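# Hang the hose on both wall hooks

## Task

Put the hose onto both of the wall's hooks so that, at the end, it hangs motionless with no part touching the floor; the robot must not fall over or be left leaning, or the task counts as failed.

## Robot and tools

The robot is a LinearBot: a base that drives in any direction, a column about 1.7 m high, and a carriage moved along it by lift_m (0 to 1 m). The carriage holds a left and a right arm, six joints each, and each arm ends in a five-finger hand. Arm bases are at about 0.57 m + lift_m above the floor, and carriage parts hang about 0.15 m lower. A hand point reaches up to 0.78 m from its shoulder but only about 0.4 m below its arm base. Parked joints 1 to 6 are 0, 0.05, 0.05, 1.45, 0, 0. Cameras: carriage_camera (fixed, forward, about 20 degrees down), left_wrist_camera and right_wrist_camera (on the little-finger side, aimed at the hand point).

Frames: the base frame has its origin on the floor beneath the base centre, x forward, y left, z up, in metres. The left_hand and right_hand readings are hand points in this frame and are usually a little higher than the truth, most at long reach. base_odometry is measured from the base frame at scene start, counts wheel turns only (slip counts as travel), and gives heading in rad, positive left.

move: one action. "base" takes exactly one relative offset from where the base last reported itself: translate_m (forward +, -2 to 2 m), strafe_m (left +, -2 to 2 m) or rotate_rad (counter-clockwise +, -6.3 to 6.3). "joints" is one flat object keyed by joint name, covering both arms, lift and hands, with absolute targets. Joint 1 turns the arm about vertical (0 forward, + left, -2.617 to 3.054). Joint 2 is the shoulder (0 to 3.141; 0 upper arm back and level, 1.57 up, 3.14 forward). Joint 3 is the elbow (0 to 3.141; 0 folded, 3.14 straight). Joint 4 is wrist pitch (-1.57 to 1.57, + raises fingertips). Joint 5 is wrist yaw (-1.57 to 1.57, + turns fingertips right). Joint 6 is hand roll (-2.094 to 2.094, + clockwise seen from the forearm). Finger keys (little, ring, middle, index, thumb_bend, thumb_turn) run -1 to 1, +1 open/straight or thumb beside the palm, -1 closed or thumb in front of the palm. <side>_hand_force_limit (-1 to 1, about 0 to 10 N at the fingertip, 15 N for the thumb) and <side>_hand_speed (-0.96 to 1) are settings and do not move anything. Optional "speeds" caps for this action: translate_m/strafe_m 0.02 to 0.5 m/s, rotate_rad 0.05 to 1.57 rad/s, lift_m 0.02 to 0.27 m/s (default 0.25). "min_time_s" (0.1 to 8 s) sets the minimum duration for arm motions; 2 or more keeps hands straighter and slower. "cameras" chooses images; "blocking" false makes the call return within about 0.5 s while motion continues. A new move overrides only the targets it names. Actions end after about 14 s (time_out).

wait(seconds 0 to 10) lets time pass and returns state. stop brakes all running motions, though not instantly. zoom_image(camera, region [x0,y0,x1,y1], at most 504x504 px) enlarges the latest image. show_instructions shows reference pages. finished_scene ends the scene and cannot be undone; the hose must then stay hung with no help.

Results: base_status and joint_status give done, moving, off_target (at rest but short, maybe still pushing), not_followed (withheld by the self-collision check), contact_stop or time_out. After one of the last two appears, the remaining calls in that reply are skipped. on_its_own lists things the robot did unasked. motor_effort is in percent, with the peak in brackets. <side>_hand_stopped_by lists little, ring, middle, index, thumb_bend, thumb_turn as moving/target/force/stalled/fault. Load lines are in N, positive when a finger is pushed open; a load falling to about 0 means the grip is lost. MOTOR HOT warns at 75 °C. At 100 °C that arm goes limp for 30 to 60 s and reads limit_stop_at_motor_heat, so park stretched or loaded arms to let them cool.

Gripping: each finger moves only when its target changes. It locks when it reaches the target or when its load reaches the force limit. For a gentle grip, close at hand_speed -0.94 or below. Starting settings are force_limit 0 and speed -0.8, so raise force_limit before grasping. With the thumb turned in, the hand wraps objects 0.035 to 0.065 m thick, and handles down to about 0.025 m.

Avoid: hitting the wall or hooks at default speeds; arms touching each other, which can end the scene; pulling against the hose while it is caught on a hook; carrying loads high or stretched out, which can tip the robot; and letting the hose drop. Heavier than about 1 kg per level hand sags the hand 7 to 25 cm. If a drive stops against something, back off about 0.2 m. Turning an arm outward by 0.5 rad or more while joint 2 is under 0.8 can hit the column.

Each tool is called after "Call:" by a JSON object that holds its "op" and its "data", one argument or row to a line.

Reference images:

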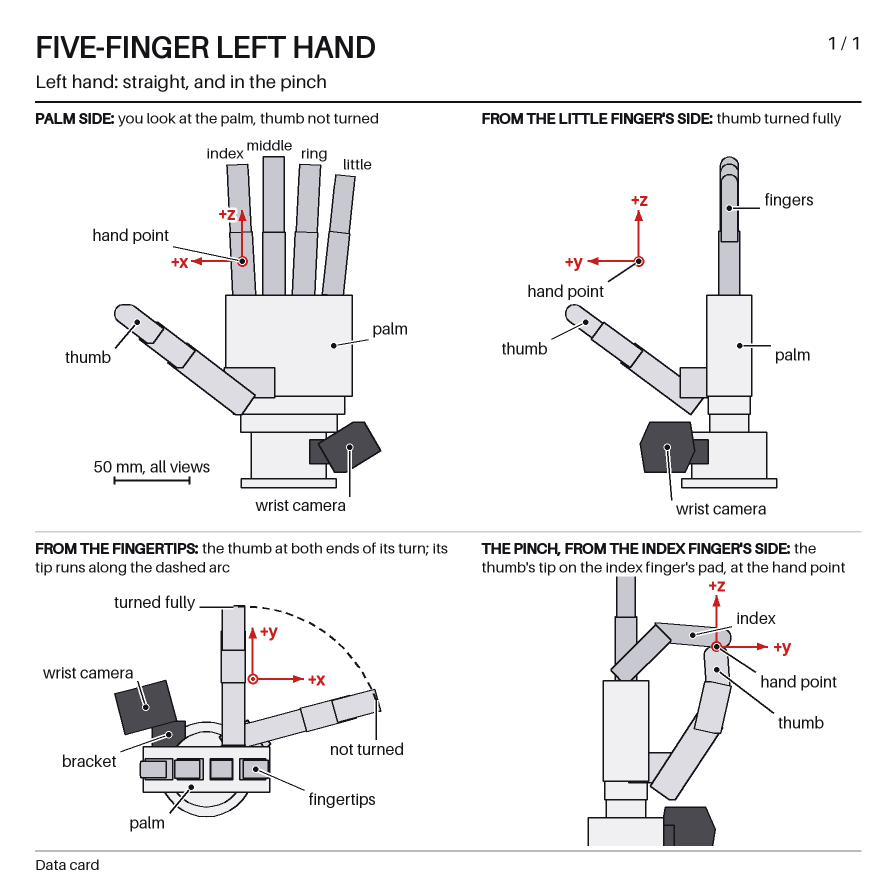

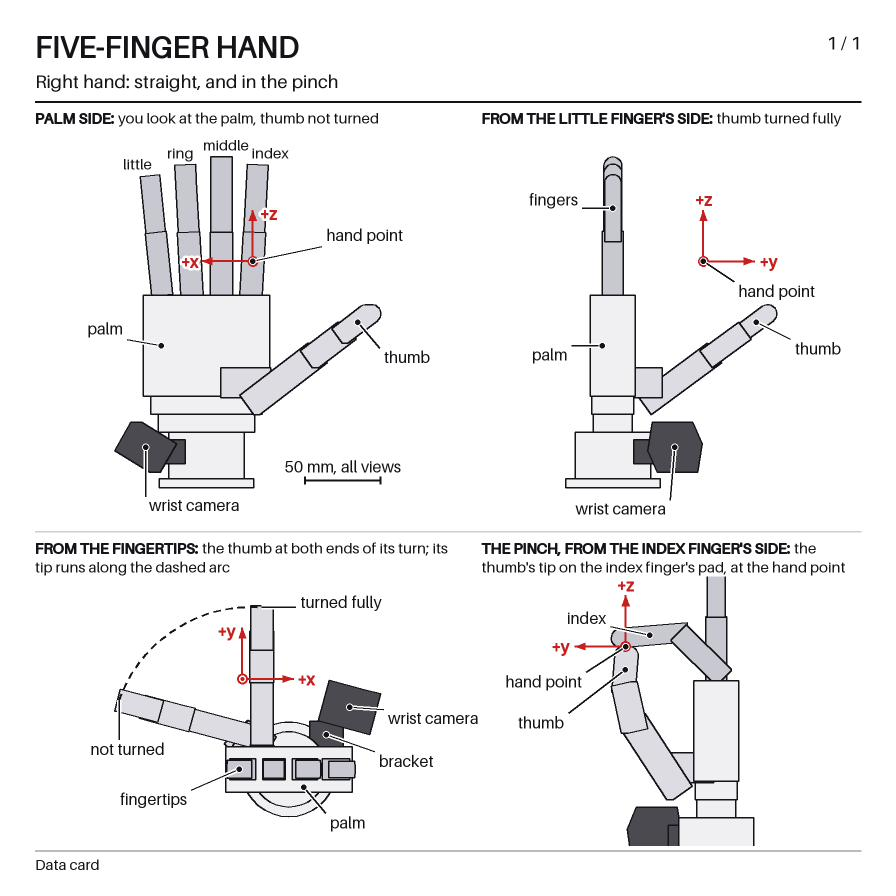

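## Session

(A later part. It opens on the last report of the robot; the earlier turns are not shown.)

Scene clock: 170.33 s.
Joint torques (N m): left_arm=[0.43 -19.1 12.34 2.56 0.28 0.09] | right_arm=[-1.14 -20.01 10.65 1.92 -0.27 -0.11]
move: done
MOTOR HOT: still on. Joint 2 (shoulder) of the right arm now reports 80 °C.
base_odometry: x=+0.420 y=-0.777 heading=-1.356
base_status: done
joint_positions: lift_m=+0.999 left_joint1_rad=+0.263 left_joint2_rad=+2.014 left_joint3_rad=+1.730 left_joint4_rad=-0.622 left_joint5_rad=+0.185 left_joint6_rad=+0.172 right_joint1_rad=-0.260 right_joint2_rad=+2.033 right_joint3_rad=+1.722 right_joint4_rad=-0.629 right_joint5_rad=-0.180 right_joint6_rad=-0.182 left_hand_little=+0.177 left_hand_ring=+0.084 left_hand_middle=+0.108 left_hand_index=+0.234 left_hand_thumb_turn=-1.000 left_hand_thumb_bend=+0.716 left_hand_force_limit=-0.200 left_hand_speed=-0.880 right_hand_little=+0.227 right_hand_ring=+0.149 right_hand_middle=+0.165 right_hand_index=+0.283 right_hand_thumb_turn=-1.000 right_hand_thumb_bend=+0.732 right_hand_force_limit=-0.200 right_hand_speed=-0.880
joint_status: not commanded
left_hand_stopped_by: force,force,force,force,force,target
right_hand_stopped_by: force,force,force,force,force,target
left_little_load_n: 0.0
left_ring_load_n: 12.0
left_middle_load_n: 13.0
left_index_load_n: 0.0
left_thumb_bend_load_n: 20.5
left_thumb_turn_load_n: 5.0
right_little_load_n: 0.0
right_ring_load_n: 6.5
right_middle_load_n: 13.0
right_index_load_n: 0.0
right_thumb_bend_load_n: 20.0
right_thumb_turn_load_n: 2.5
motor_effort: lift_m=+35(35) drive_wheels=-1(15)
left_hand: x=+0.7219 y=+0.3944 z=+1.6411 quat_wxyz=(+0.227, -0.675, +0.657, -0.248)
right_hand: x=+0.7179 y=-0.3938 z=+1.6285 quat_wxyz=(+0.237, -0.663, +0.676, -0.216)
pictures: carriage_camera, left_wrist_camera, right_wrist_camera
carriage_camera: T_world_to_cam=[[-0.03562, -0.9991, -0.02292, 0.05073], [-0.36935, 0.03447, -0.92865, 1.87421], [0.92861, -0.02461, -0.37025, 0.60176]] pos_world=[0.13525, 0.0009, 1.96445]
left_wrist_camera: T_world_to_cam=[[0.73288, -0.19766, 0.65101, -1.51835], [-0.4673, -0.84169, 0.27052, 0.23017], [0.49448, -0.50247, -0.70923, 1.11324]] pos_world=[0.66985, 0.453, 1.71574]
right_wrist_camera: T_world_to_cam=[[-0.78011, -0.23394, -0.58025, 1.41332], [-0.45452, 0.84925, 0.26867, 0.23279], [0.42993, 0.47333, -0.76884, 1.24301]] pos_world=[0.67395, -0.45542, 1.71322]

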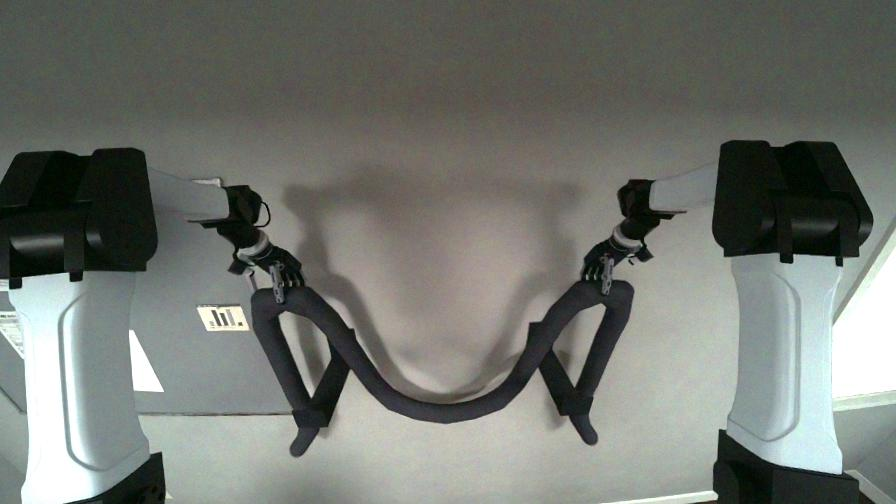

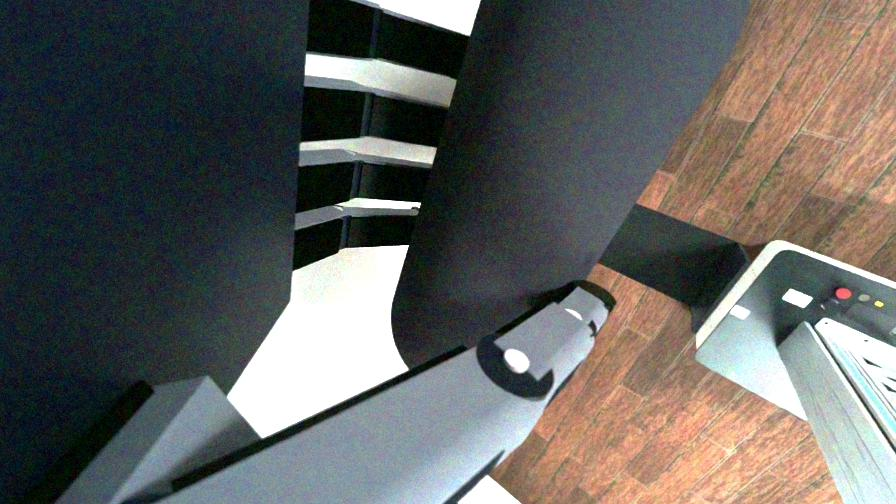

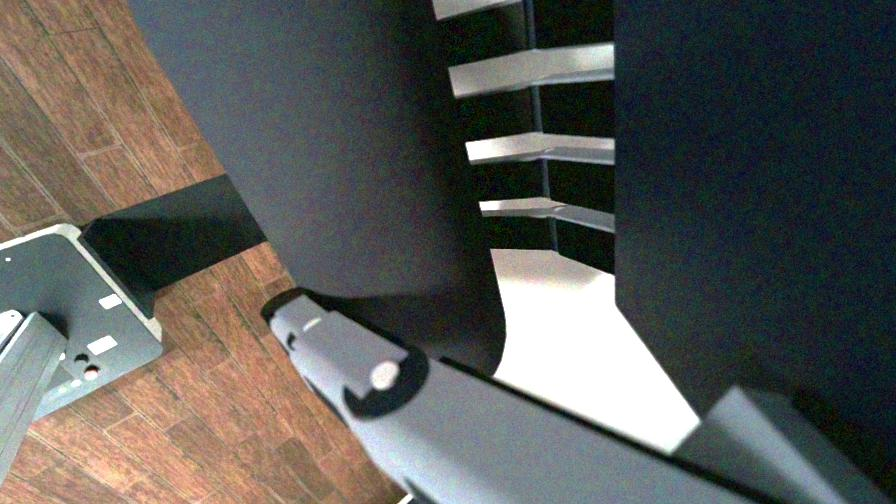

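Call:
{"op": "move", "data": {
  "joints": {"lift_m": 0.74},
  "speeds": {"lift_m": 0.1},
  "cameras": ["all"]
}}

Scene clock: 174.67 s.
Joint torques (N m): left_arm=[0.4 -18.17 11.73 2.59 -0.11 0.09] | right_arm=[-1.09 -19.44 10.47 1.93 0.08 -0.11]
move: done
MOTOR HOT: still on. Joint 2 (shoulder) of the right arm now reports 80 °C.
base_odometry: x=+0.420 y=-0.776 heading=-1.356
base_status: not commanded
joint_positions: lift_m=+0.740 left_joint1_rad=+0.263 left_joint2_rad=+2.004 left_joint3_rad=+1.736 left_joint4_rad=-0.621 left_joint5_rad=+0.224 left_joint6_rad=+0.172 right_joint1_rad=-0.260 right_joint2_rad=+2.026 right_joint3_rad=+1.724 right_joint4_rad=-0.629 right_joint5_rad=-0.218 right_joint6_rad=-0.182 left_hand_little=+0.177 left_hand_ring=+0.084 left_hand_middle=+0.108 left_hand_index=+0.234 left_hand_thumb_turn=-1.000 left_hand_thumb_bend=+0.716 left_hand_force_limit=-0.200 left_hand_speed=-0.880 right_hand_little=+0.227 right_hand_ring=+0.148 right_hand_middle=+0.165 right_hand_index=+0.283 right_hand_thumb_turn=-1.000 right_hand_thumb_bend=+0.732 right_hand_force_limit=-0.200 right_hand_speed=-0.880
joint_status: all done
left_hand_stopped_by: force,force,force,force,force,target
right_hand_stopped_by: force,force,force,force,force,target
left_little_load_n: 0.0
left_ring_load_n: 10.0
left_middle_load_n: 13.0
left_index_load_n: 0.0
left_thumb_bend_load_n: 20.0
left_thumb_turn_load_n: 4.5
right_little_load_n: 0.0
right_ring_load_n: 0.0
right_middle_load_n: 16.0
right_index_load_n: 0.0
right_thumb_bend_load_n: 17.0
right_thumb_turn_load_n: -0.5
motor_effort: lift_m=+31(31) drive_wheels=+5(5)
left_hand: x=+0.7242 y=+0.3878 z=+1.3909 quat_wxyz=(+0.223, -0.666, +0.659, -0.267)
right_hand: x=+0.7190 y=-0.3866 z=+1.3749 quat_wxyz=(+0.255, -0.666, +0.670, -0.209)
pictures: carriage_camera, left_wrist_camera, right_wrist_camera
carriage_camera: T_world_to_cam=[[-0.03562, -0.9991, -0.02292, 0.04479], [-0.36935, 0.03447, -0.92865, 1.6335], [0.92861, -0.02461, -0.37025, 0.50579]] pos_world=[0.13525, 0.0009, 1.70525]
left_wrist_camera: T_world_to_cam=[[0.71203, -0.19838, 0.67354, -1.37431], [-0.49366, -0.82359, 0.2793, 0.29326], [0.49931, -0.53137, -0.68435, 0.90441]] pos_world=[0.67174, 0.44947, 1.46268]
right_wrist_camera: T_world_to_cam=[[-0.76516, -0.23518, -0.59935, 1.28385], [-0.47837, 0.83071, 0.28475, 0.28326], [0.43093, 0.50459, -0.74813, 1.02701]] pos_world=[0.67529, -0.45159, 1.45716]

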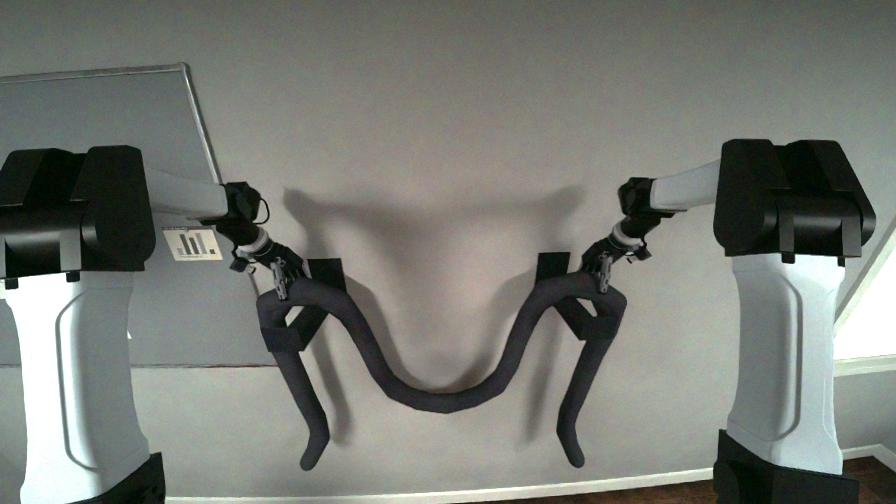

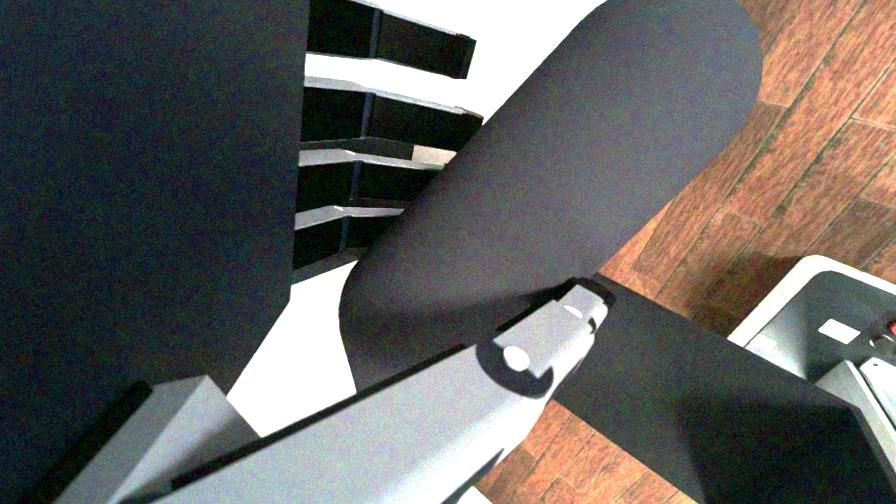

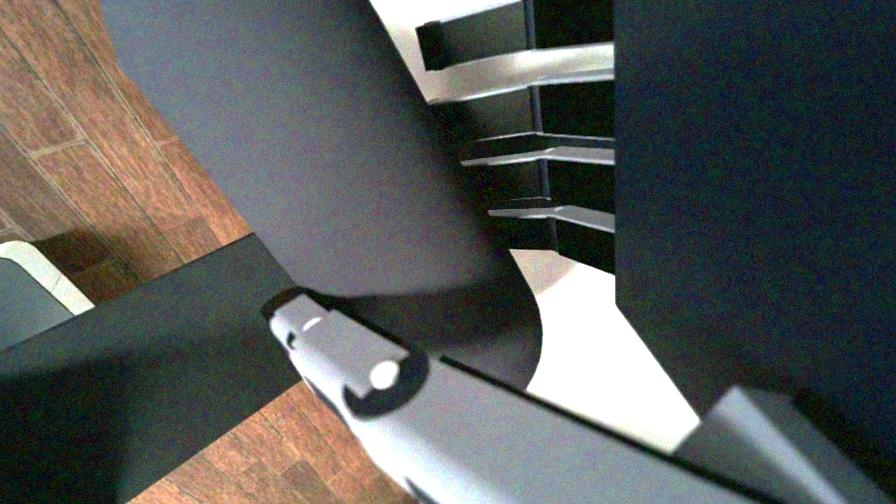

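Call:
{"op": "zoom_image", "data": {
  "camera": "carriage_camera",
  "region": [230, 230, 400, 400]
}}

Call:
{"op": "zoom_image", "data": {
  "camera": "carriage_camera",
  "region": [490, 230, 660, 400]
}}

Scaled by 2.965 from the camera's image (finer frame: 1280x720).

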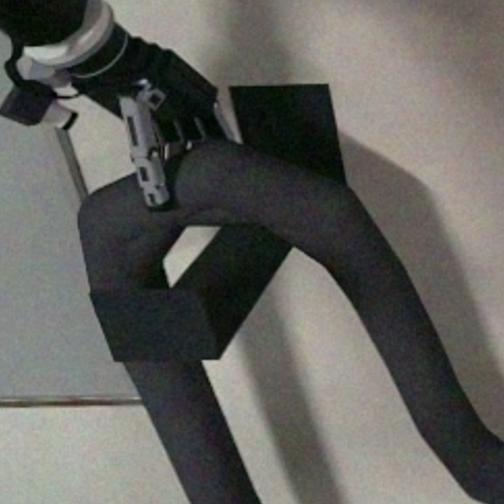

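Scaled by 2.965 from the camera's image (finer frame: 1280x720).

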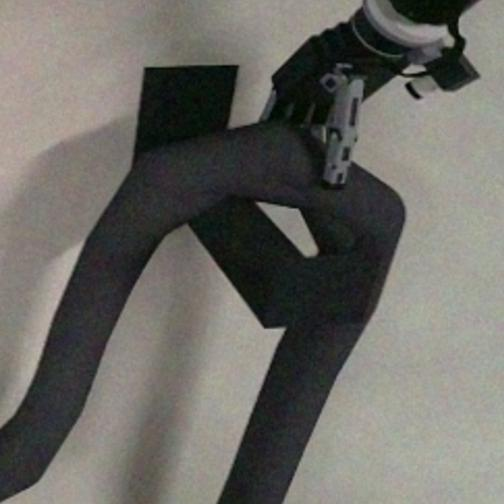

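Call:
{"op": "move", "data": {
  "joints": {"lift_m": 0.7},
  "speeds": {"lift_m": 0.06},
  "cameras": ["all"]
}}

Call:
{"op": "zoom_image", "data": {
  "camera": "carriage_camera",
  "region": [230, 210, 400, 380]
}}

Call:
{"op": "zoom_image", "data": {
  "camera": "carriage_camera",
  "region": [490, 210, 660, 380]
}}

Scene clock: 177.77 s.
Joint torques (N m): left_arm=[0.09 -16.66 11.03 2.57 -0.03 0.02] | right_arm=[-1.13 -18.32 9.88 1.94 0.13 -0.11]
move: done
MOTOR HOT: still on. Joint 2 (shoulder) of the right arm now reports 82 °C.
base_odometry: x=+0.420 y=-0.776 heading=-1.356
base_status: not commanded
joint_positions: lift_m=+0.700 left_joint1_rad=+0.266 left_joint2_rad=+1.989 left_joint3_rad=+1.743 left_joint4_rad=-0.619 left_joint5_rad=+0.216 left_joint6_rad=+0.178 right_joint1_rad=-0.260 right_joint2_rad=+2.016 right_joint3_rad=+1.731 right_joint4_rad=-0.627 right_joint5_rad=-0.225 right_joint6_rad=-0.182 left_hand_little=+0.177 left_hand_ring=+0.084 left_hand_middle=+0.108 left_hand_index=+0.234 left_hand_thumb_turn=-1.000 left_hand_thumb_bend=+0.716 left_hand_force_limit=-0.200 left_hand_speed=-0.880 right_hand_little=+0.227 right_hand_ring=+0.148 right_hand_middle=+0.165 right_hand_index=+0.283 right_hand_thumb_turn=-1.000 right_hand_thumb_bend=+0.732 right_hand_force_limit=-0.200 right_hand_speed=-0.880
joint_status: all done
left_hand_stopped_by: force,force,force,force,force,target
right_hand_stopped_by: force,force,force,force,force,target
left_little_load_n: 0.0
left_ring_load_n: 9.0
left_middle_load_n: 12.0
left_index_load_n: 0.0
left_thumb_bend_load_n: 20.0
left_thumb_turn_load_n: 3.0
right_little_load_n: 0.0
right_ring_load_n: 0.0
right_middle_load_n: 15.5
right_index_load_n: 0.0
right_thumb_bend_load_n: 18.0
right_thumb_turn_load_n: -1.0
motor_effort: lift_m=+29(30) drive_wheels=+4(5)
left_hand: x=+0.7262 y=+0.3917 z=+1.3604 quat_wxyz=(+0.236, -0.663, +0.658, -0.269)
right_hand: x=+0.7216 y=-0.3859 z=+1.3427 quat_wxyz=(+0.262, -0.665, +0.666, -0.215)
pictures: carriage_camera, left_wrist_camera, right_wrist_camera
carriage_camera: T_world_to_cam=[[-0.03562, -0.9991, -0.02292, 0.04388], [-0.36935, 0.03447, -0.92865, 1.59645], [0.92861, -0.02461, -0.37025, 0.49102]] pos_world=[0.13525, 0.0009, 1.66535]
left_wrist_camera: T_world_to_cam=[[0.69765, -0.20659, 0.68601, -1.35773], [-0.49661, -0.82961, 0.25521, 0.34322], [0.51639, -0.51872, -0.68137, 0.8633]] pos_world=[0.67187, 0.45205, 1.43204]
right_wrist_camera: T_world_to_cam=[[-0.75211, -0.23813, -0.61451, 1.27646], [-0.4874, 0.82859, 0.27545, 0.31119], [0.44358, 0.50668, -0.73926, 0.98129]] pos_world=[0.67644, -0.45108, 1.42411]

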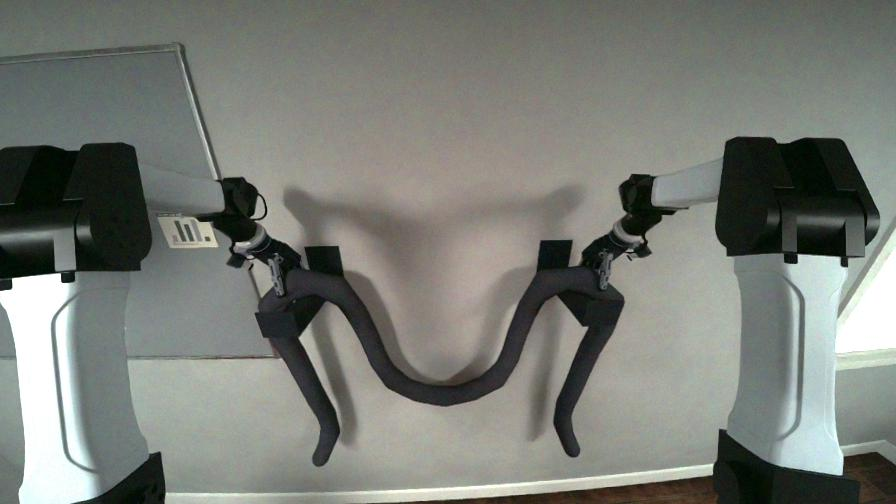

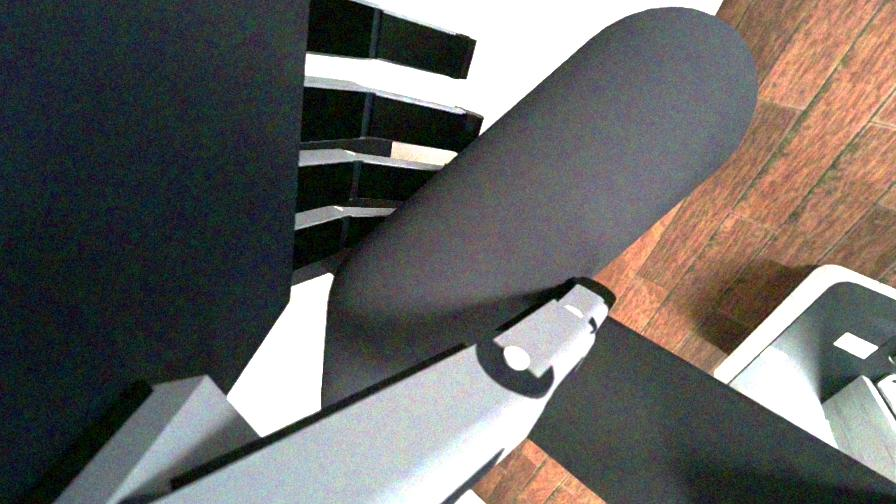

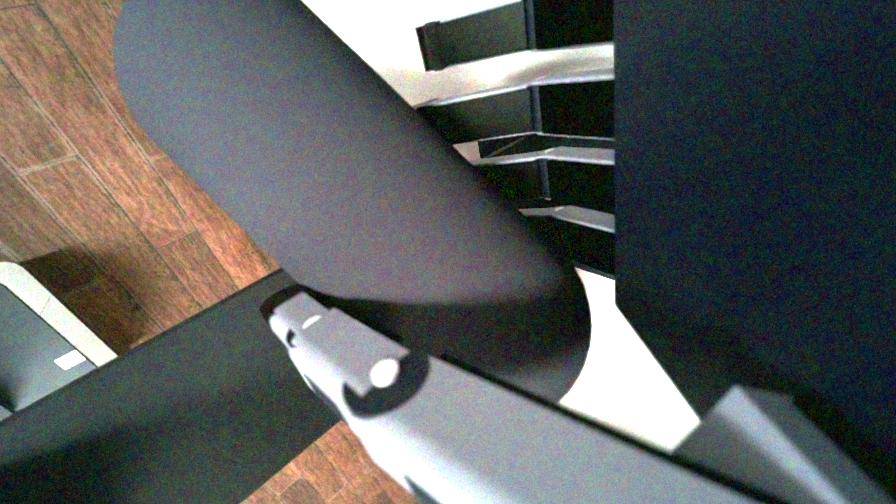

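Scaled by 2.965 from the camera's image (finer frame: 1280x720).

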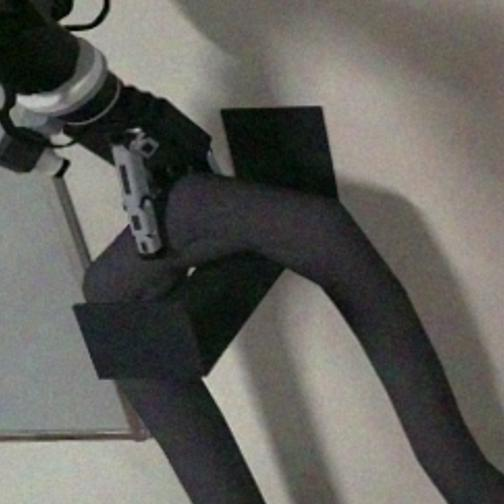

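Scaled by 2.965 from the camera's image (finer frame: 1280x720).

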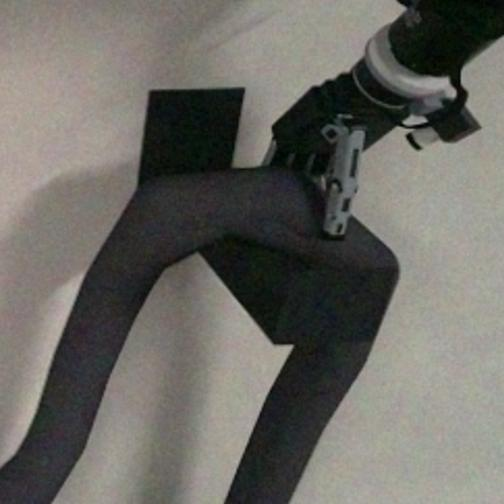

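Call:
{"op": "move", "data": {
  "joints": {"lift_m": 0.68},
  "speeds": {"lift_m": 0.05},
  "cameras": ["all"]
}}

Call:
{"op": "zoom_image", "data": {
  "camera": "carriage_camera",
  "region": [230, 200, 400, 370]
}}

Call:
{"op": "zoom_image", "data": {
  "camera": "carriage_camera",
  "region": [490, 200, 660, 370]
}}

Scene clock: 179.00 s.
Joint torques (N m): left_arm=[-0.23 -15.45 10.85 2.52 0 -0.01] | right_arm=[-1.16 -15.08 9.11 2.02 0.15 -0.1]
move: done
MOTOR HOT: still on. Joint 2 (shoulder) of the right arm now reports 82 °C.
base_odometry: x=+0.420 y=-0.776 heading=-1.356
base_status: not commanded
joint_positions: lift_m=+0.680 left_joint1_rad=+0.269 left_joint2_rad=+1.979 left_joint3_rad=+1.747 left_joint4_rad=-0.613 left_joint5_rad=+0.213 left_joint6_rad=+0.180 right_joint1_rad=-0.260 right_joint2_rad=+1.985 right_joint3_rad=+1.740 right_joint4_rad=-0.631 right_joint5_rad=-0.226 right_joint6_rad=-0.182 left_hand_little=+0.177 left_hand_ring=+0.084 left_hand_middle=+0.108 left_hand_index=+0.234 left_hand_thumb_turn=-1.000 left_hand_thumb_bend=+0.716 left_hand_force_limit=-0.200 left_hand_speed=-0.880 right_hand_little=+0.227 right_hand_ring=+0.148 right_hand_middle=+0.165 right_hand_index=+0.283 right_hand_thumb_turn=-1.000 right_hand_thumb_bend=+0.732 right_hand_force_limit=-0.200 right_hand_speed=-0.880
joint_status: all done
left_hand_stopped_by: force,force,force,force,force,target
right_hand_stopped_by: force,force,force,force,force,target
left_little_load_n: 0.0
left_ring_load_n: 9.0
left_middle_load_n: 12.0
left_index_load_n: 0.0
left_thumb_bend_load_n: 20.0
left_thumb_turn_load_n: 2.0
right_little_load_n: 0.0
right_ring_load_n: 0.0
right_middle_load_n: 13.0
right_index_load_n: 0.0
right_thumb_bend_load_n: 20.0
right_thumb_turn_load_n: -3.0
motor_effort: lift_m=+27(28) drive_wheels=+5(5)
left_hand: x=+0.7281 y=+0.3946 z=+1.3474 quat_wxyz=(+0.246, -0.660, +0.655, -0.272)
right_hand: x=+0.7230 y=-0.3862 z=+1.3403 quat_wxyz=(+0.270, -0.663, +0.660, -0.229)
pictures: carriage_camera, left_wrist_camera, right_wrist_camera
carriage_camera: T_world_to_cam=[[-0.03562, -0.9991, -0.02292, 0.04342], [-0.36935, 0.03447, -0.92865, 1.57797], [0.92861, -0.02461, -0.37025, 0.48365]] pos_world=[0.13525, 0.0009, 1.64545]
left_wrist_camera: T_world_to_cam=[[0.68534, -0.21059, 0.69711, -1.35405], [-0.49826, -0.83373, 0.23799, 0.37595], [0.53108, -0.51045, -0.67631, 0.8342]] pos_world=[0.67228, 0.45411, 1.41863]
right_wrist_camera: T_world_to_cam=[[-0.7304, -0.24419, -0.63788, 1.28921], [-0.49706, 0.83055, 0.25121, 0.35305], [0.46845, 0.50055, -0.72801, 0.94354]] pos_world=[0.67513, -0.4507, 1.42058]

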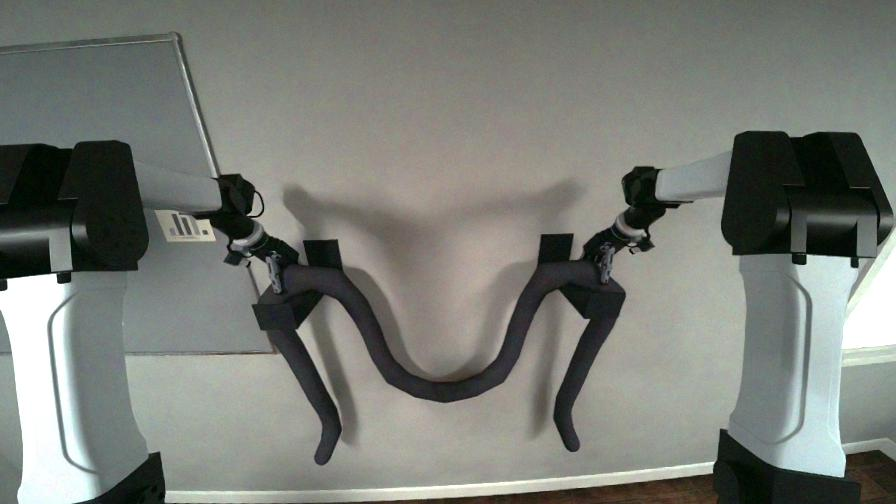

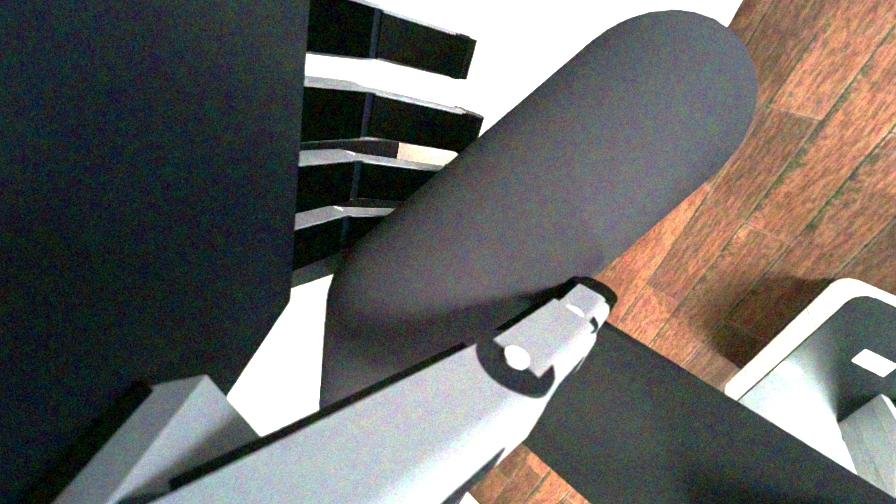

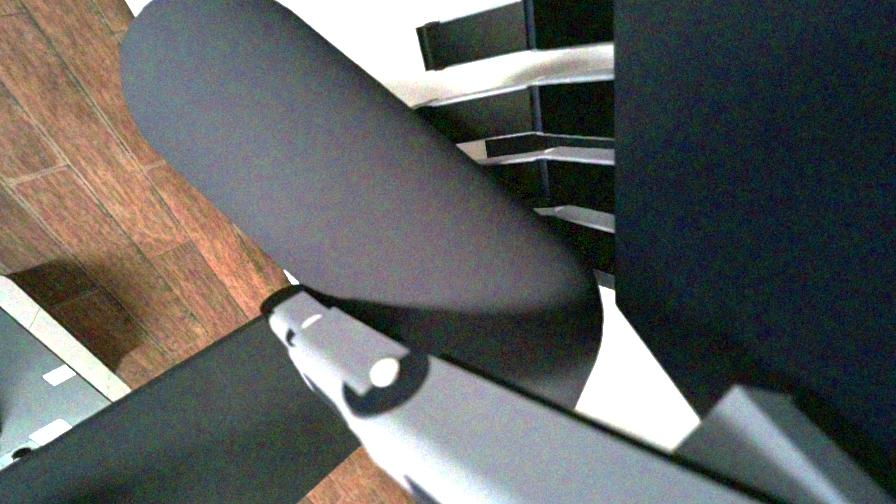

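Scaled by 2.965 from the camera's image (finer frame: 1280x720).

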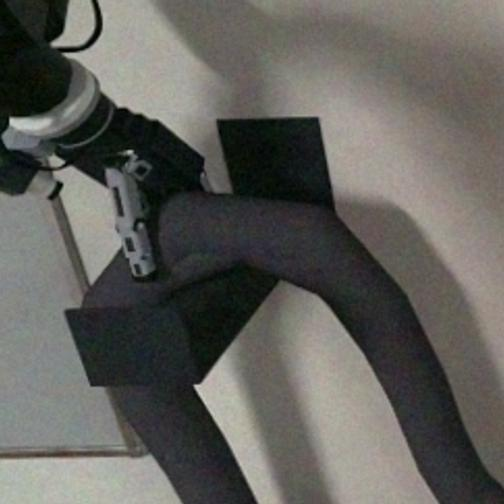

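Scaled by 2.965 from the camera's image (finer frame: 1280x720).

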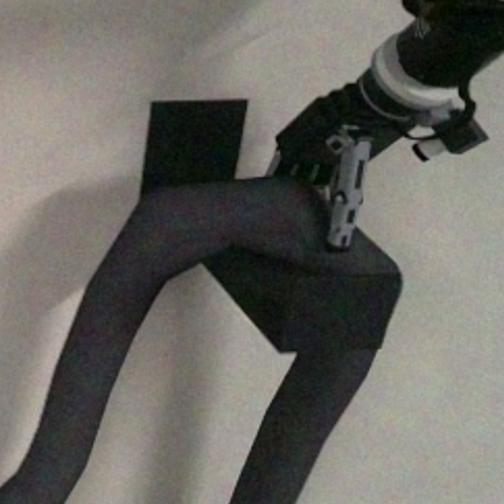

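Call:
{"op": "move", "data": {
  "joints": {"left_joint3_rad":1.71,"left_joint4_rad":-0.49,"right_joint3_rad":1.73,"right_joint4_rad":-0.51},
  "min_time_s": 1.5,
  "cameras": ["carriage_camera"]
}}

Call:
{"op": "zoom_image", "data": {
  "camera": "carriage_camera",
  "region": [230, 200, 400, 370]
}}

Scene clock: 181.43 s.
Joint torques (N m): left_arm=[-0.2 -15.49 6.68 2.65 0.02 -0.01] | right_arm=[-1.14 -15.09 4.66 2.39 0.15 -0.11]
move: off_target
MOTOR HOT: still on. Joint 2 (shoulder) of the right arm now reports 81 °C.
base_odometry: x=+0.420 y=-0.776 heading=-1.356
base_status: not commanded
joint_positions: lift_m=+0.680 left_joint1_rad=+0.269 left_joint2_rad=+1.979 left_joint3_rad=+1.720 left_joint4_rad=-0.558 left_joint5_rad=+0.210 left_joint6_rad=+0.181 right_joint1_rad=-0.260 right_joint2_rad=+1.985 right_joint3_rad=+1.740 right_joint4_rad=-0.631 right_joint5_rad=-0.226 right_joint6_rad=-0.182 left_hand_little=+0.177 left_hand_ring=+0.084 left_hand_middle=+0.108 left_hand_index=+0.234 left_hand_thumb_turn=-1.000 left_hand_thumb_bend=+0.716 left_hand_force_limit=-0.200 left_hand_speed=-0.880 right_hand_little=+0.227 right_hand_ring=+0.148 right_hand_middle=+0.165 right_hand_index=+0.283 right_hand_thumb_turn=-1.000 right_hand_thumb_bend=+0.732 right_hand_force_limit=-0.200 right_hand_speed=-0.880
joint_status: left_joint4_rad off_target (ended at -0.558, target -0.490); right_joint4_rad off_target (ended at -0.630, target -0.510); the others done
left_hand_stopped_by: force,force,force,force,force,target
right_hand_stopped_by: force,force,force,force,force,target
left_little_load_n: 0.0
left_ring_load_n: 9.0
left_middle_load_n: 12.0
left_index_load_n: 0.0
left_thumb_bend_load_n: 20.5
left_thumb_turn_load_n: 1.5
right_little_load_n: 0.0
right_ring_load_n: 0.0
right_middle_load_n: 13.0
right_index_load_n: 0.0
right_thumb_bend_load_n: 20.0
right_thumb_turn_load_n: -3.0
motor_effort: lift_m=+27(28) drive_wheels=+4(5)
left_hand: x=+0.7345 y=+0.3971 z=+1.3443 quat_wxyz=(+0.259, -0.656, +0.653, -0.277)
right_hand: x=+0.7230 y=-0.3862 z=+1.3403 quat_wxyz=(+0.271, -0.663, +0.660, -0.229)
carriage_camera: T_world_to_cam=[[-0.03562, -0.9991, -0.02292, 0.04342], [-0.36935, 0.03447, -0.92865, 1.57797], [0.92861, -0.02461, -0.37025, 0.48365]] pos_world=[0.13525, 0.0009, 1.64545]

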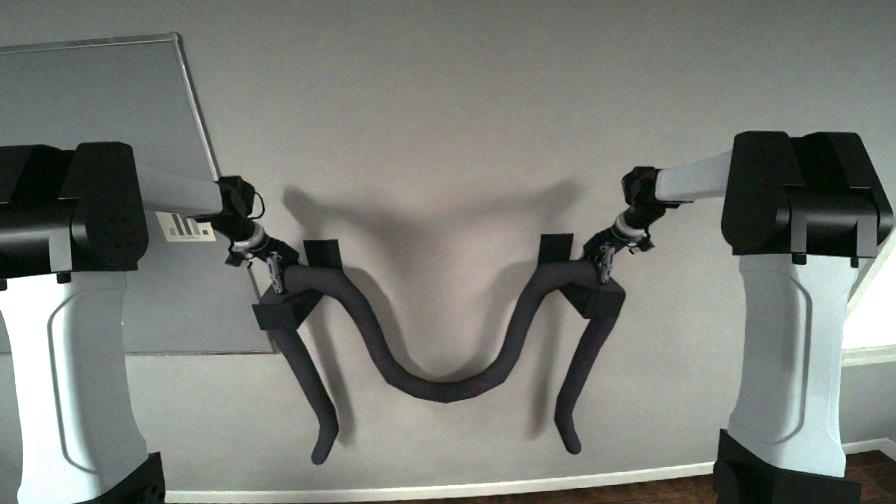

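Scaled by 2.965 from the camera's image (finer frame: 1280x720).

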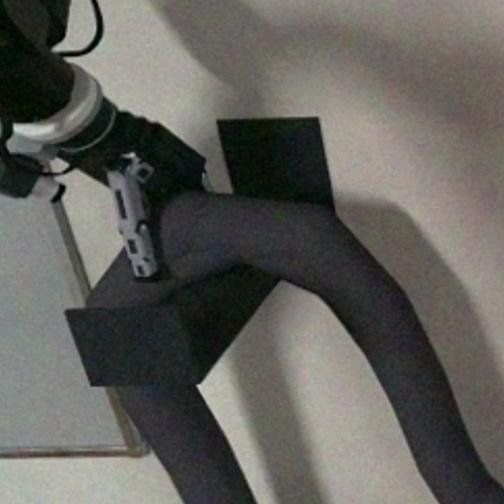

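Call:
{"op": "move", "data": {
  "joints": {"left_hand_little":0.5,"left_hand_ring":0.4,"left_hand_middle":0.4,"left_hand_index":0.5,"left_hand_thumb_bend":0.85,"right_hand_little":0.5,"right_hand_ring":0.4,"right_hand_middle":0.4,"right_hand_index":0.5,"right_hand_thumb_bend":0.85,"left_hand_speed":-0.85,"right_hand_speed":-0.85},
  "cameras": ["all"]
}}

Call:
{"op": "zoom_image", "data": {
  "camera": "carriage_camera",
  "region": [230, 200, 400, 370]
}}

Call:
{"op": "zoom_image", "data": {
  "camera": "carriage_camera",
  "region": [490, 200, 660, 370]
}}

Scene clock: 183.57 s.
Joint torques (N m): left_arm=[-0.35 -15.49 6.79 2.07 0.12 -0.06] | right_arm=[-0.53 -15.24 4.78 1.62 -0.07 -0.06]
move: done
MOTOR HOT: still on. Joint 2 (shoulder) of the right arm now reports 80 °C.
base_odometry: x=+0.420 y=-0.776 heading=-1.356
base_status: not commanded
joint_positions: lift_m=+0.680 left_joint1_rad=+0.271 left_joint2_rad=+1.978 left_joint3_rad=+1.720 left_joint4_rad=-0.498 left_joint5_rad=+0.198 left_joint6_rad=+0.186 right_joint1_rad=-0.266 right_joint2_rad=+1.985 right_joint3_rad=+1.740 right_joint4_rad=-0.537 right_joint5_rad=-0.201 right_joint6_rad=-0.187 left_hand_little=+0.500 left_hand_ring=+0.400 left_hand_middle=+0.400 left_hand_index=+0.500 left_hand_thumb_turn=-1.000 left_hand_thumb_bend=+0.850 left_hand_force_limit=-0.200 left_hand_speed=-0.850 right_hand_little=+0.500 right_hand_ring=+0.400 right_hand_middle=+0.400 right_hand_index=+0.500 right_hand_thumb_turn=-1.000 right_hand_thumb_bend=+0.850 right_hand_force_limit=-0.200 right_hand_speed=-0.850
joint_status: all done
left_hand_stopped_by: target,target,target,target,target,target
right_hand_stopped_by: target,target,target,target,target,target
left_little_load_n: 0.0
left_ring_load_n: 0.0
left_middle_load_n: -0.5
left_index_load_n: 0.0
left_thumb_bend_load_n: 0.0
left_thumb_turn_load_n: 0.0
right_little_load_n: 0.0
right_ring_load_n: 0.0
right_middle_load_n: 0.0
right_index_load_n: 0.0
right_thumb_bend_load_n: 0.0
right_thumb_turn_load_n: 0.0
on_its_own: left_joint4_rad moved +0.060 to your old target -0.490; right_joint4_rad moved +0.094 to your old target -0.510
motor_effort: lift_m=+27(27) drive_wheels=+4(5)
left_hand: x=+0.7474 y=+0.4041 z=+1.3526 quat_wxyz=(+0.287, -0.646, +0.647, -0.286)
right_hand: x=+0.7436 y=-0.4000 z=+1.3511 quat_wxyz=(+0.281, -0.652, +0.649, -0.275)
pictures: carriage_camera, left_wrist_camera, right_wrist_camera
carriage_camera: T_world_to_cam=[[-0.03562, -0.9991, -0.02292, 0.04342], [-0.36935, 0.03447, -0.92865, 1.57797], [0.92861, -0.02461, -0.37025, 0.48365]] pos_world=[0.13525, 0.0009, 1.64545]
left_wrist_camera: T_world_to_cam=[[0.62679, -0.23233, 0.74374, -1.37938], [-0.50817, -0.84546, 0.16417, 0.5043], [0.59067, -0.48085, -0.64799, 0.73747]] pos_world=[0.68526, 0.46052, 1.42099]
right_wrist_camera: T_world_to_cam=[[-0.67795, -0.26085, -0.68727, 1.32879], [-0.49909, 0.84975, 0.1698, 0.4913], [0.53972, 0.45813, -0.70628, 0.84934]] pos_world=[0.68765, -0.45996, 1.42968]

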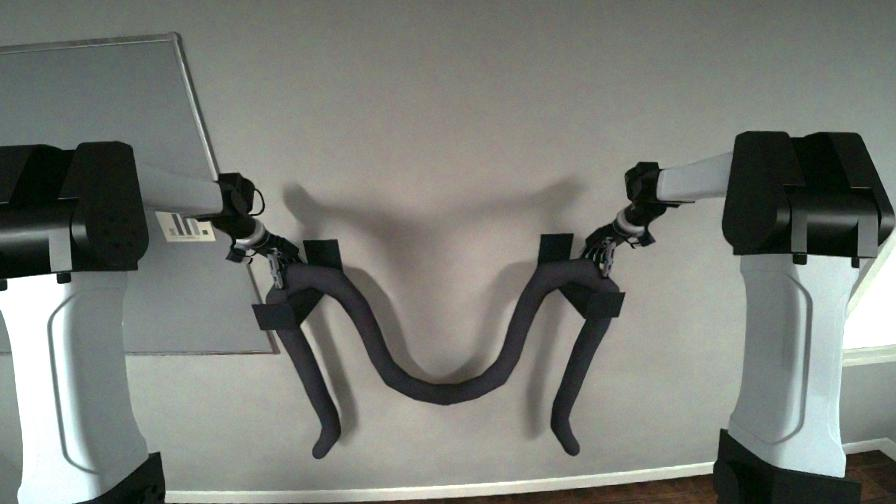

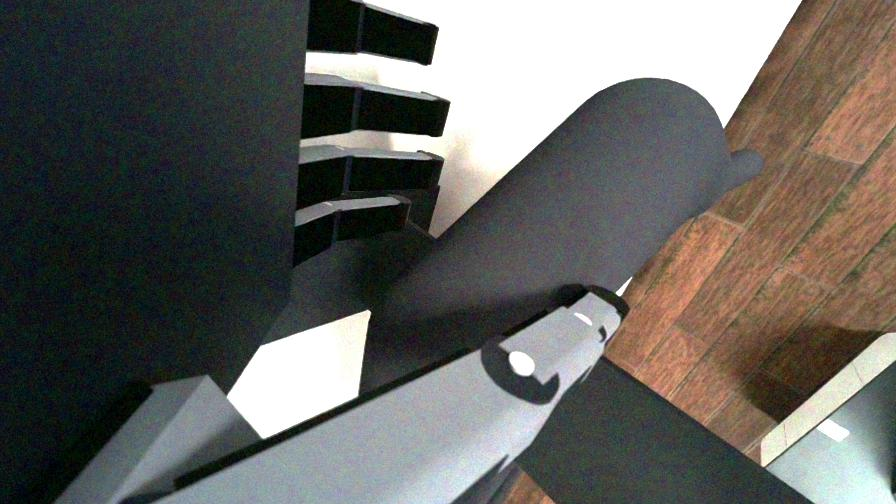

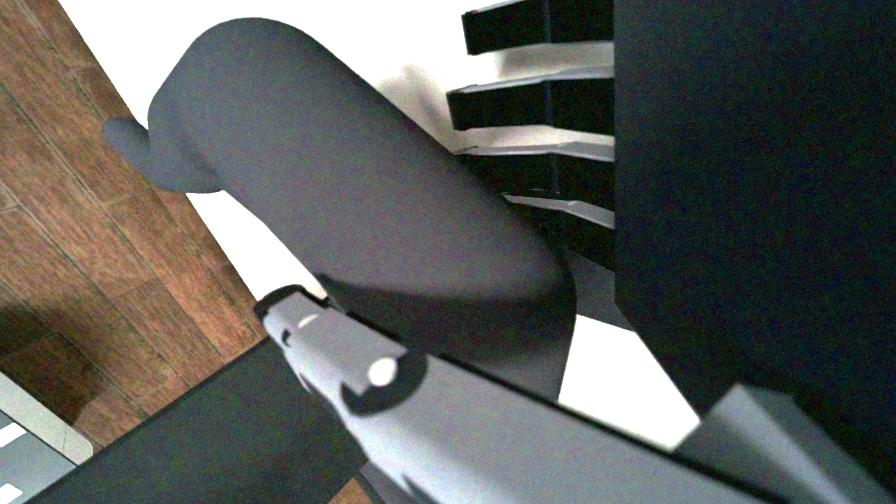

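Scaled by 2.965 from the camera's image (finer frame: 1280x720).

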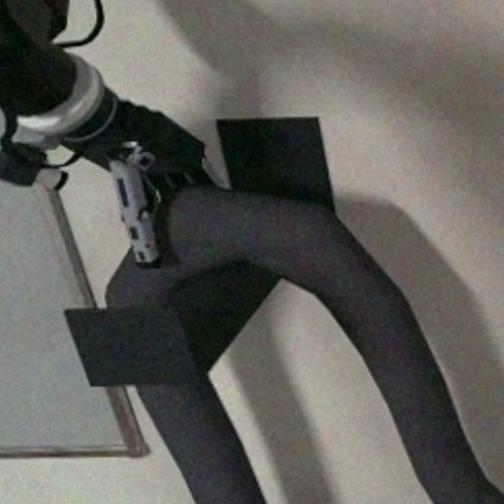

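Scaled by 2.965 from the camera's image (finer frame: 1280x720).

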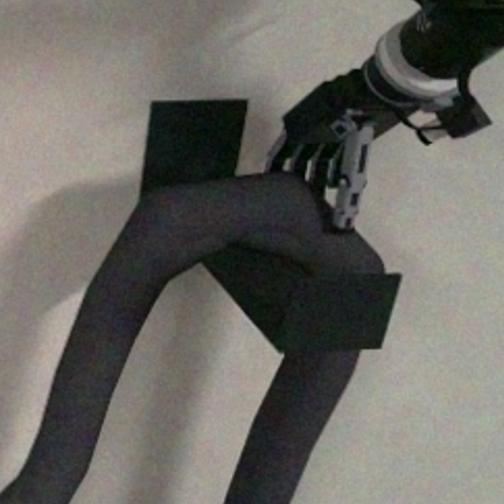

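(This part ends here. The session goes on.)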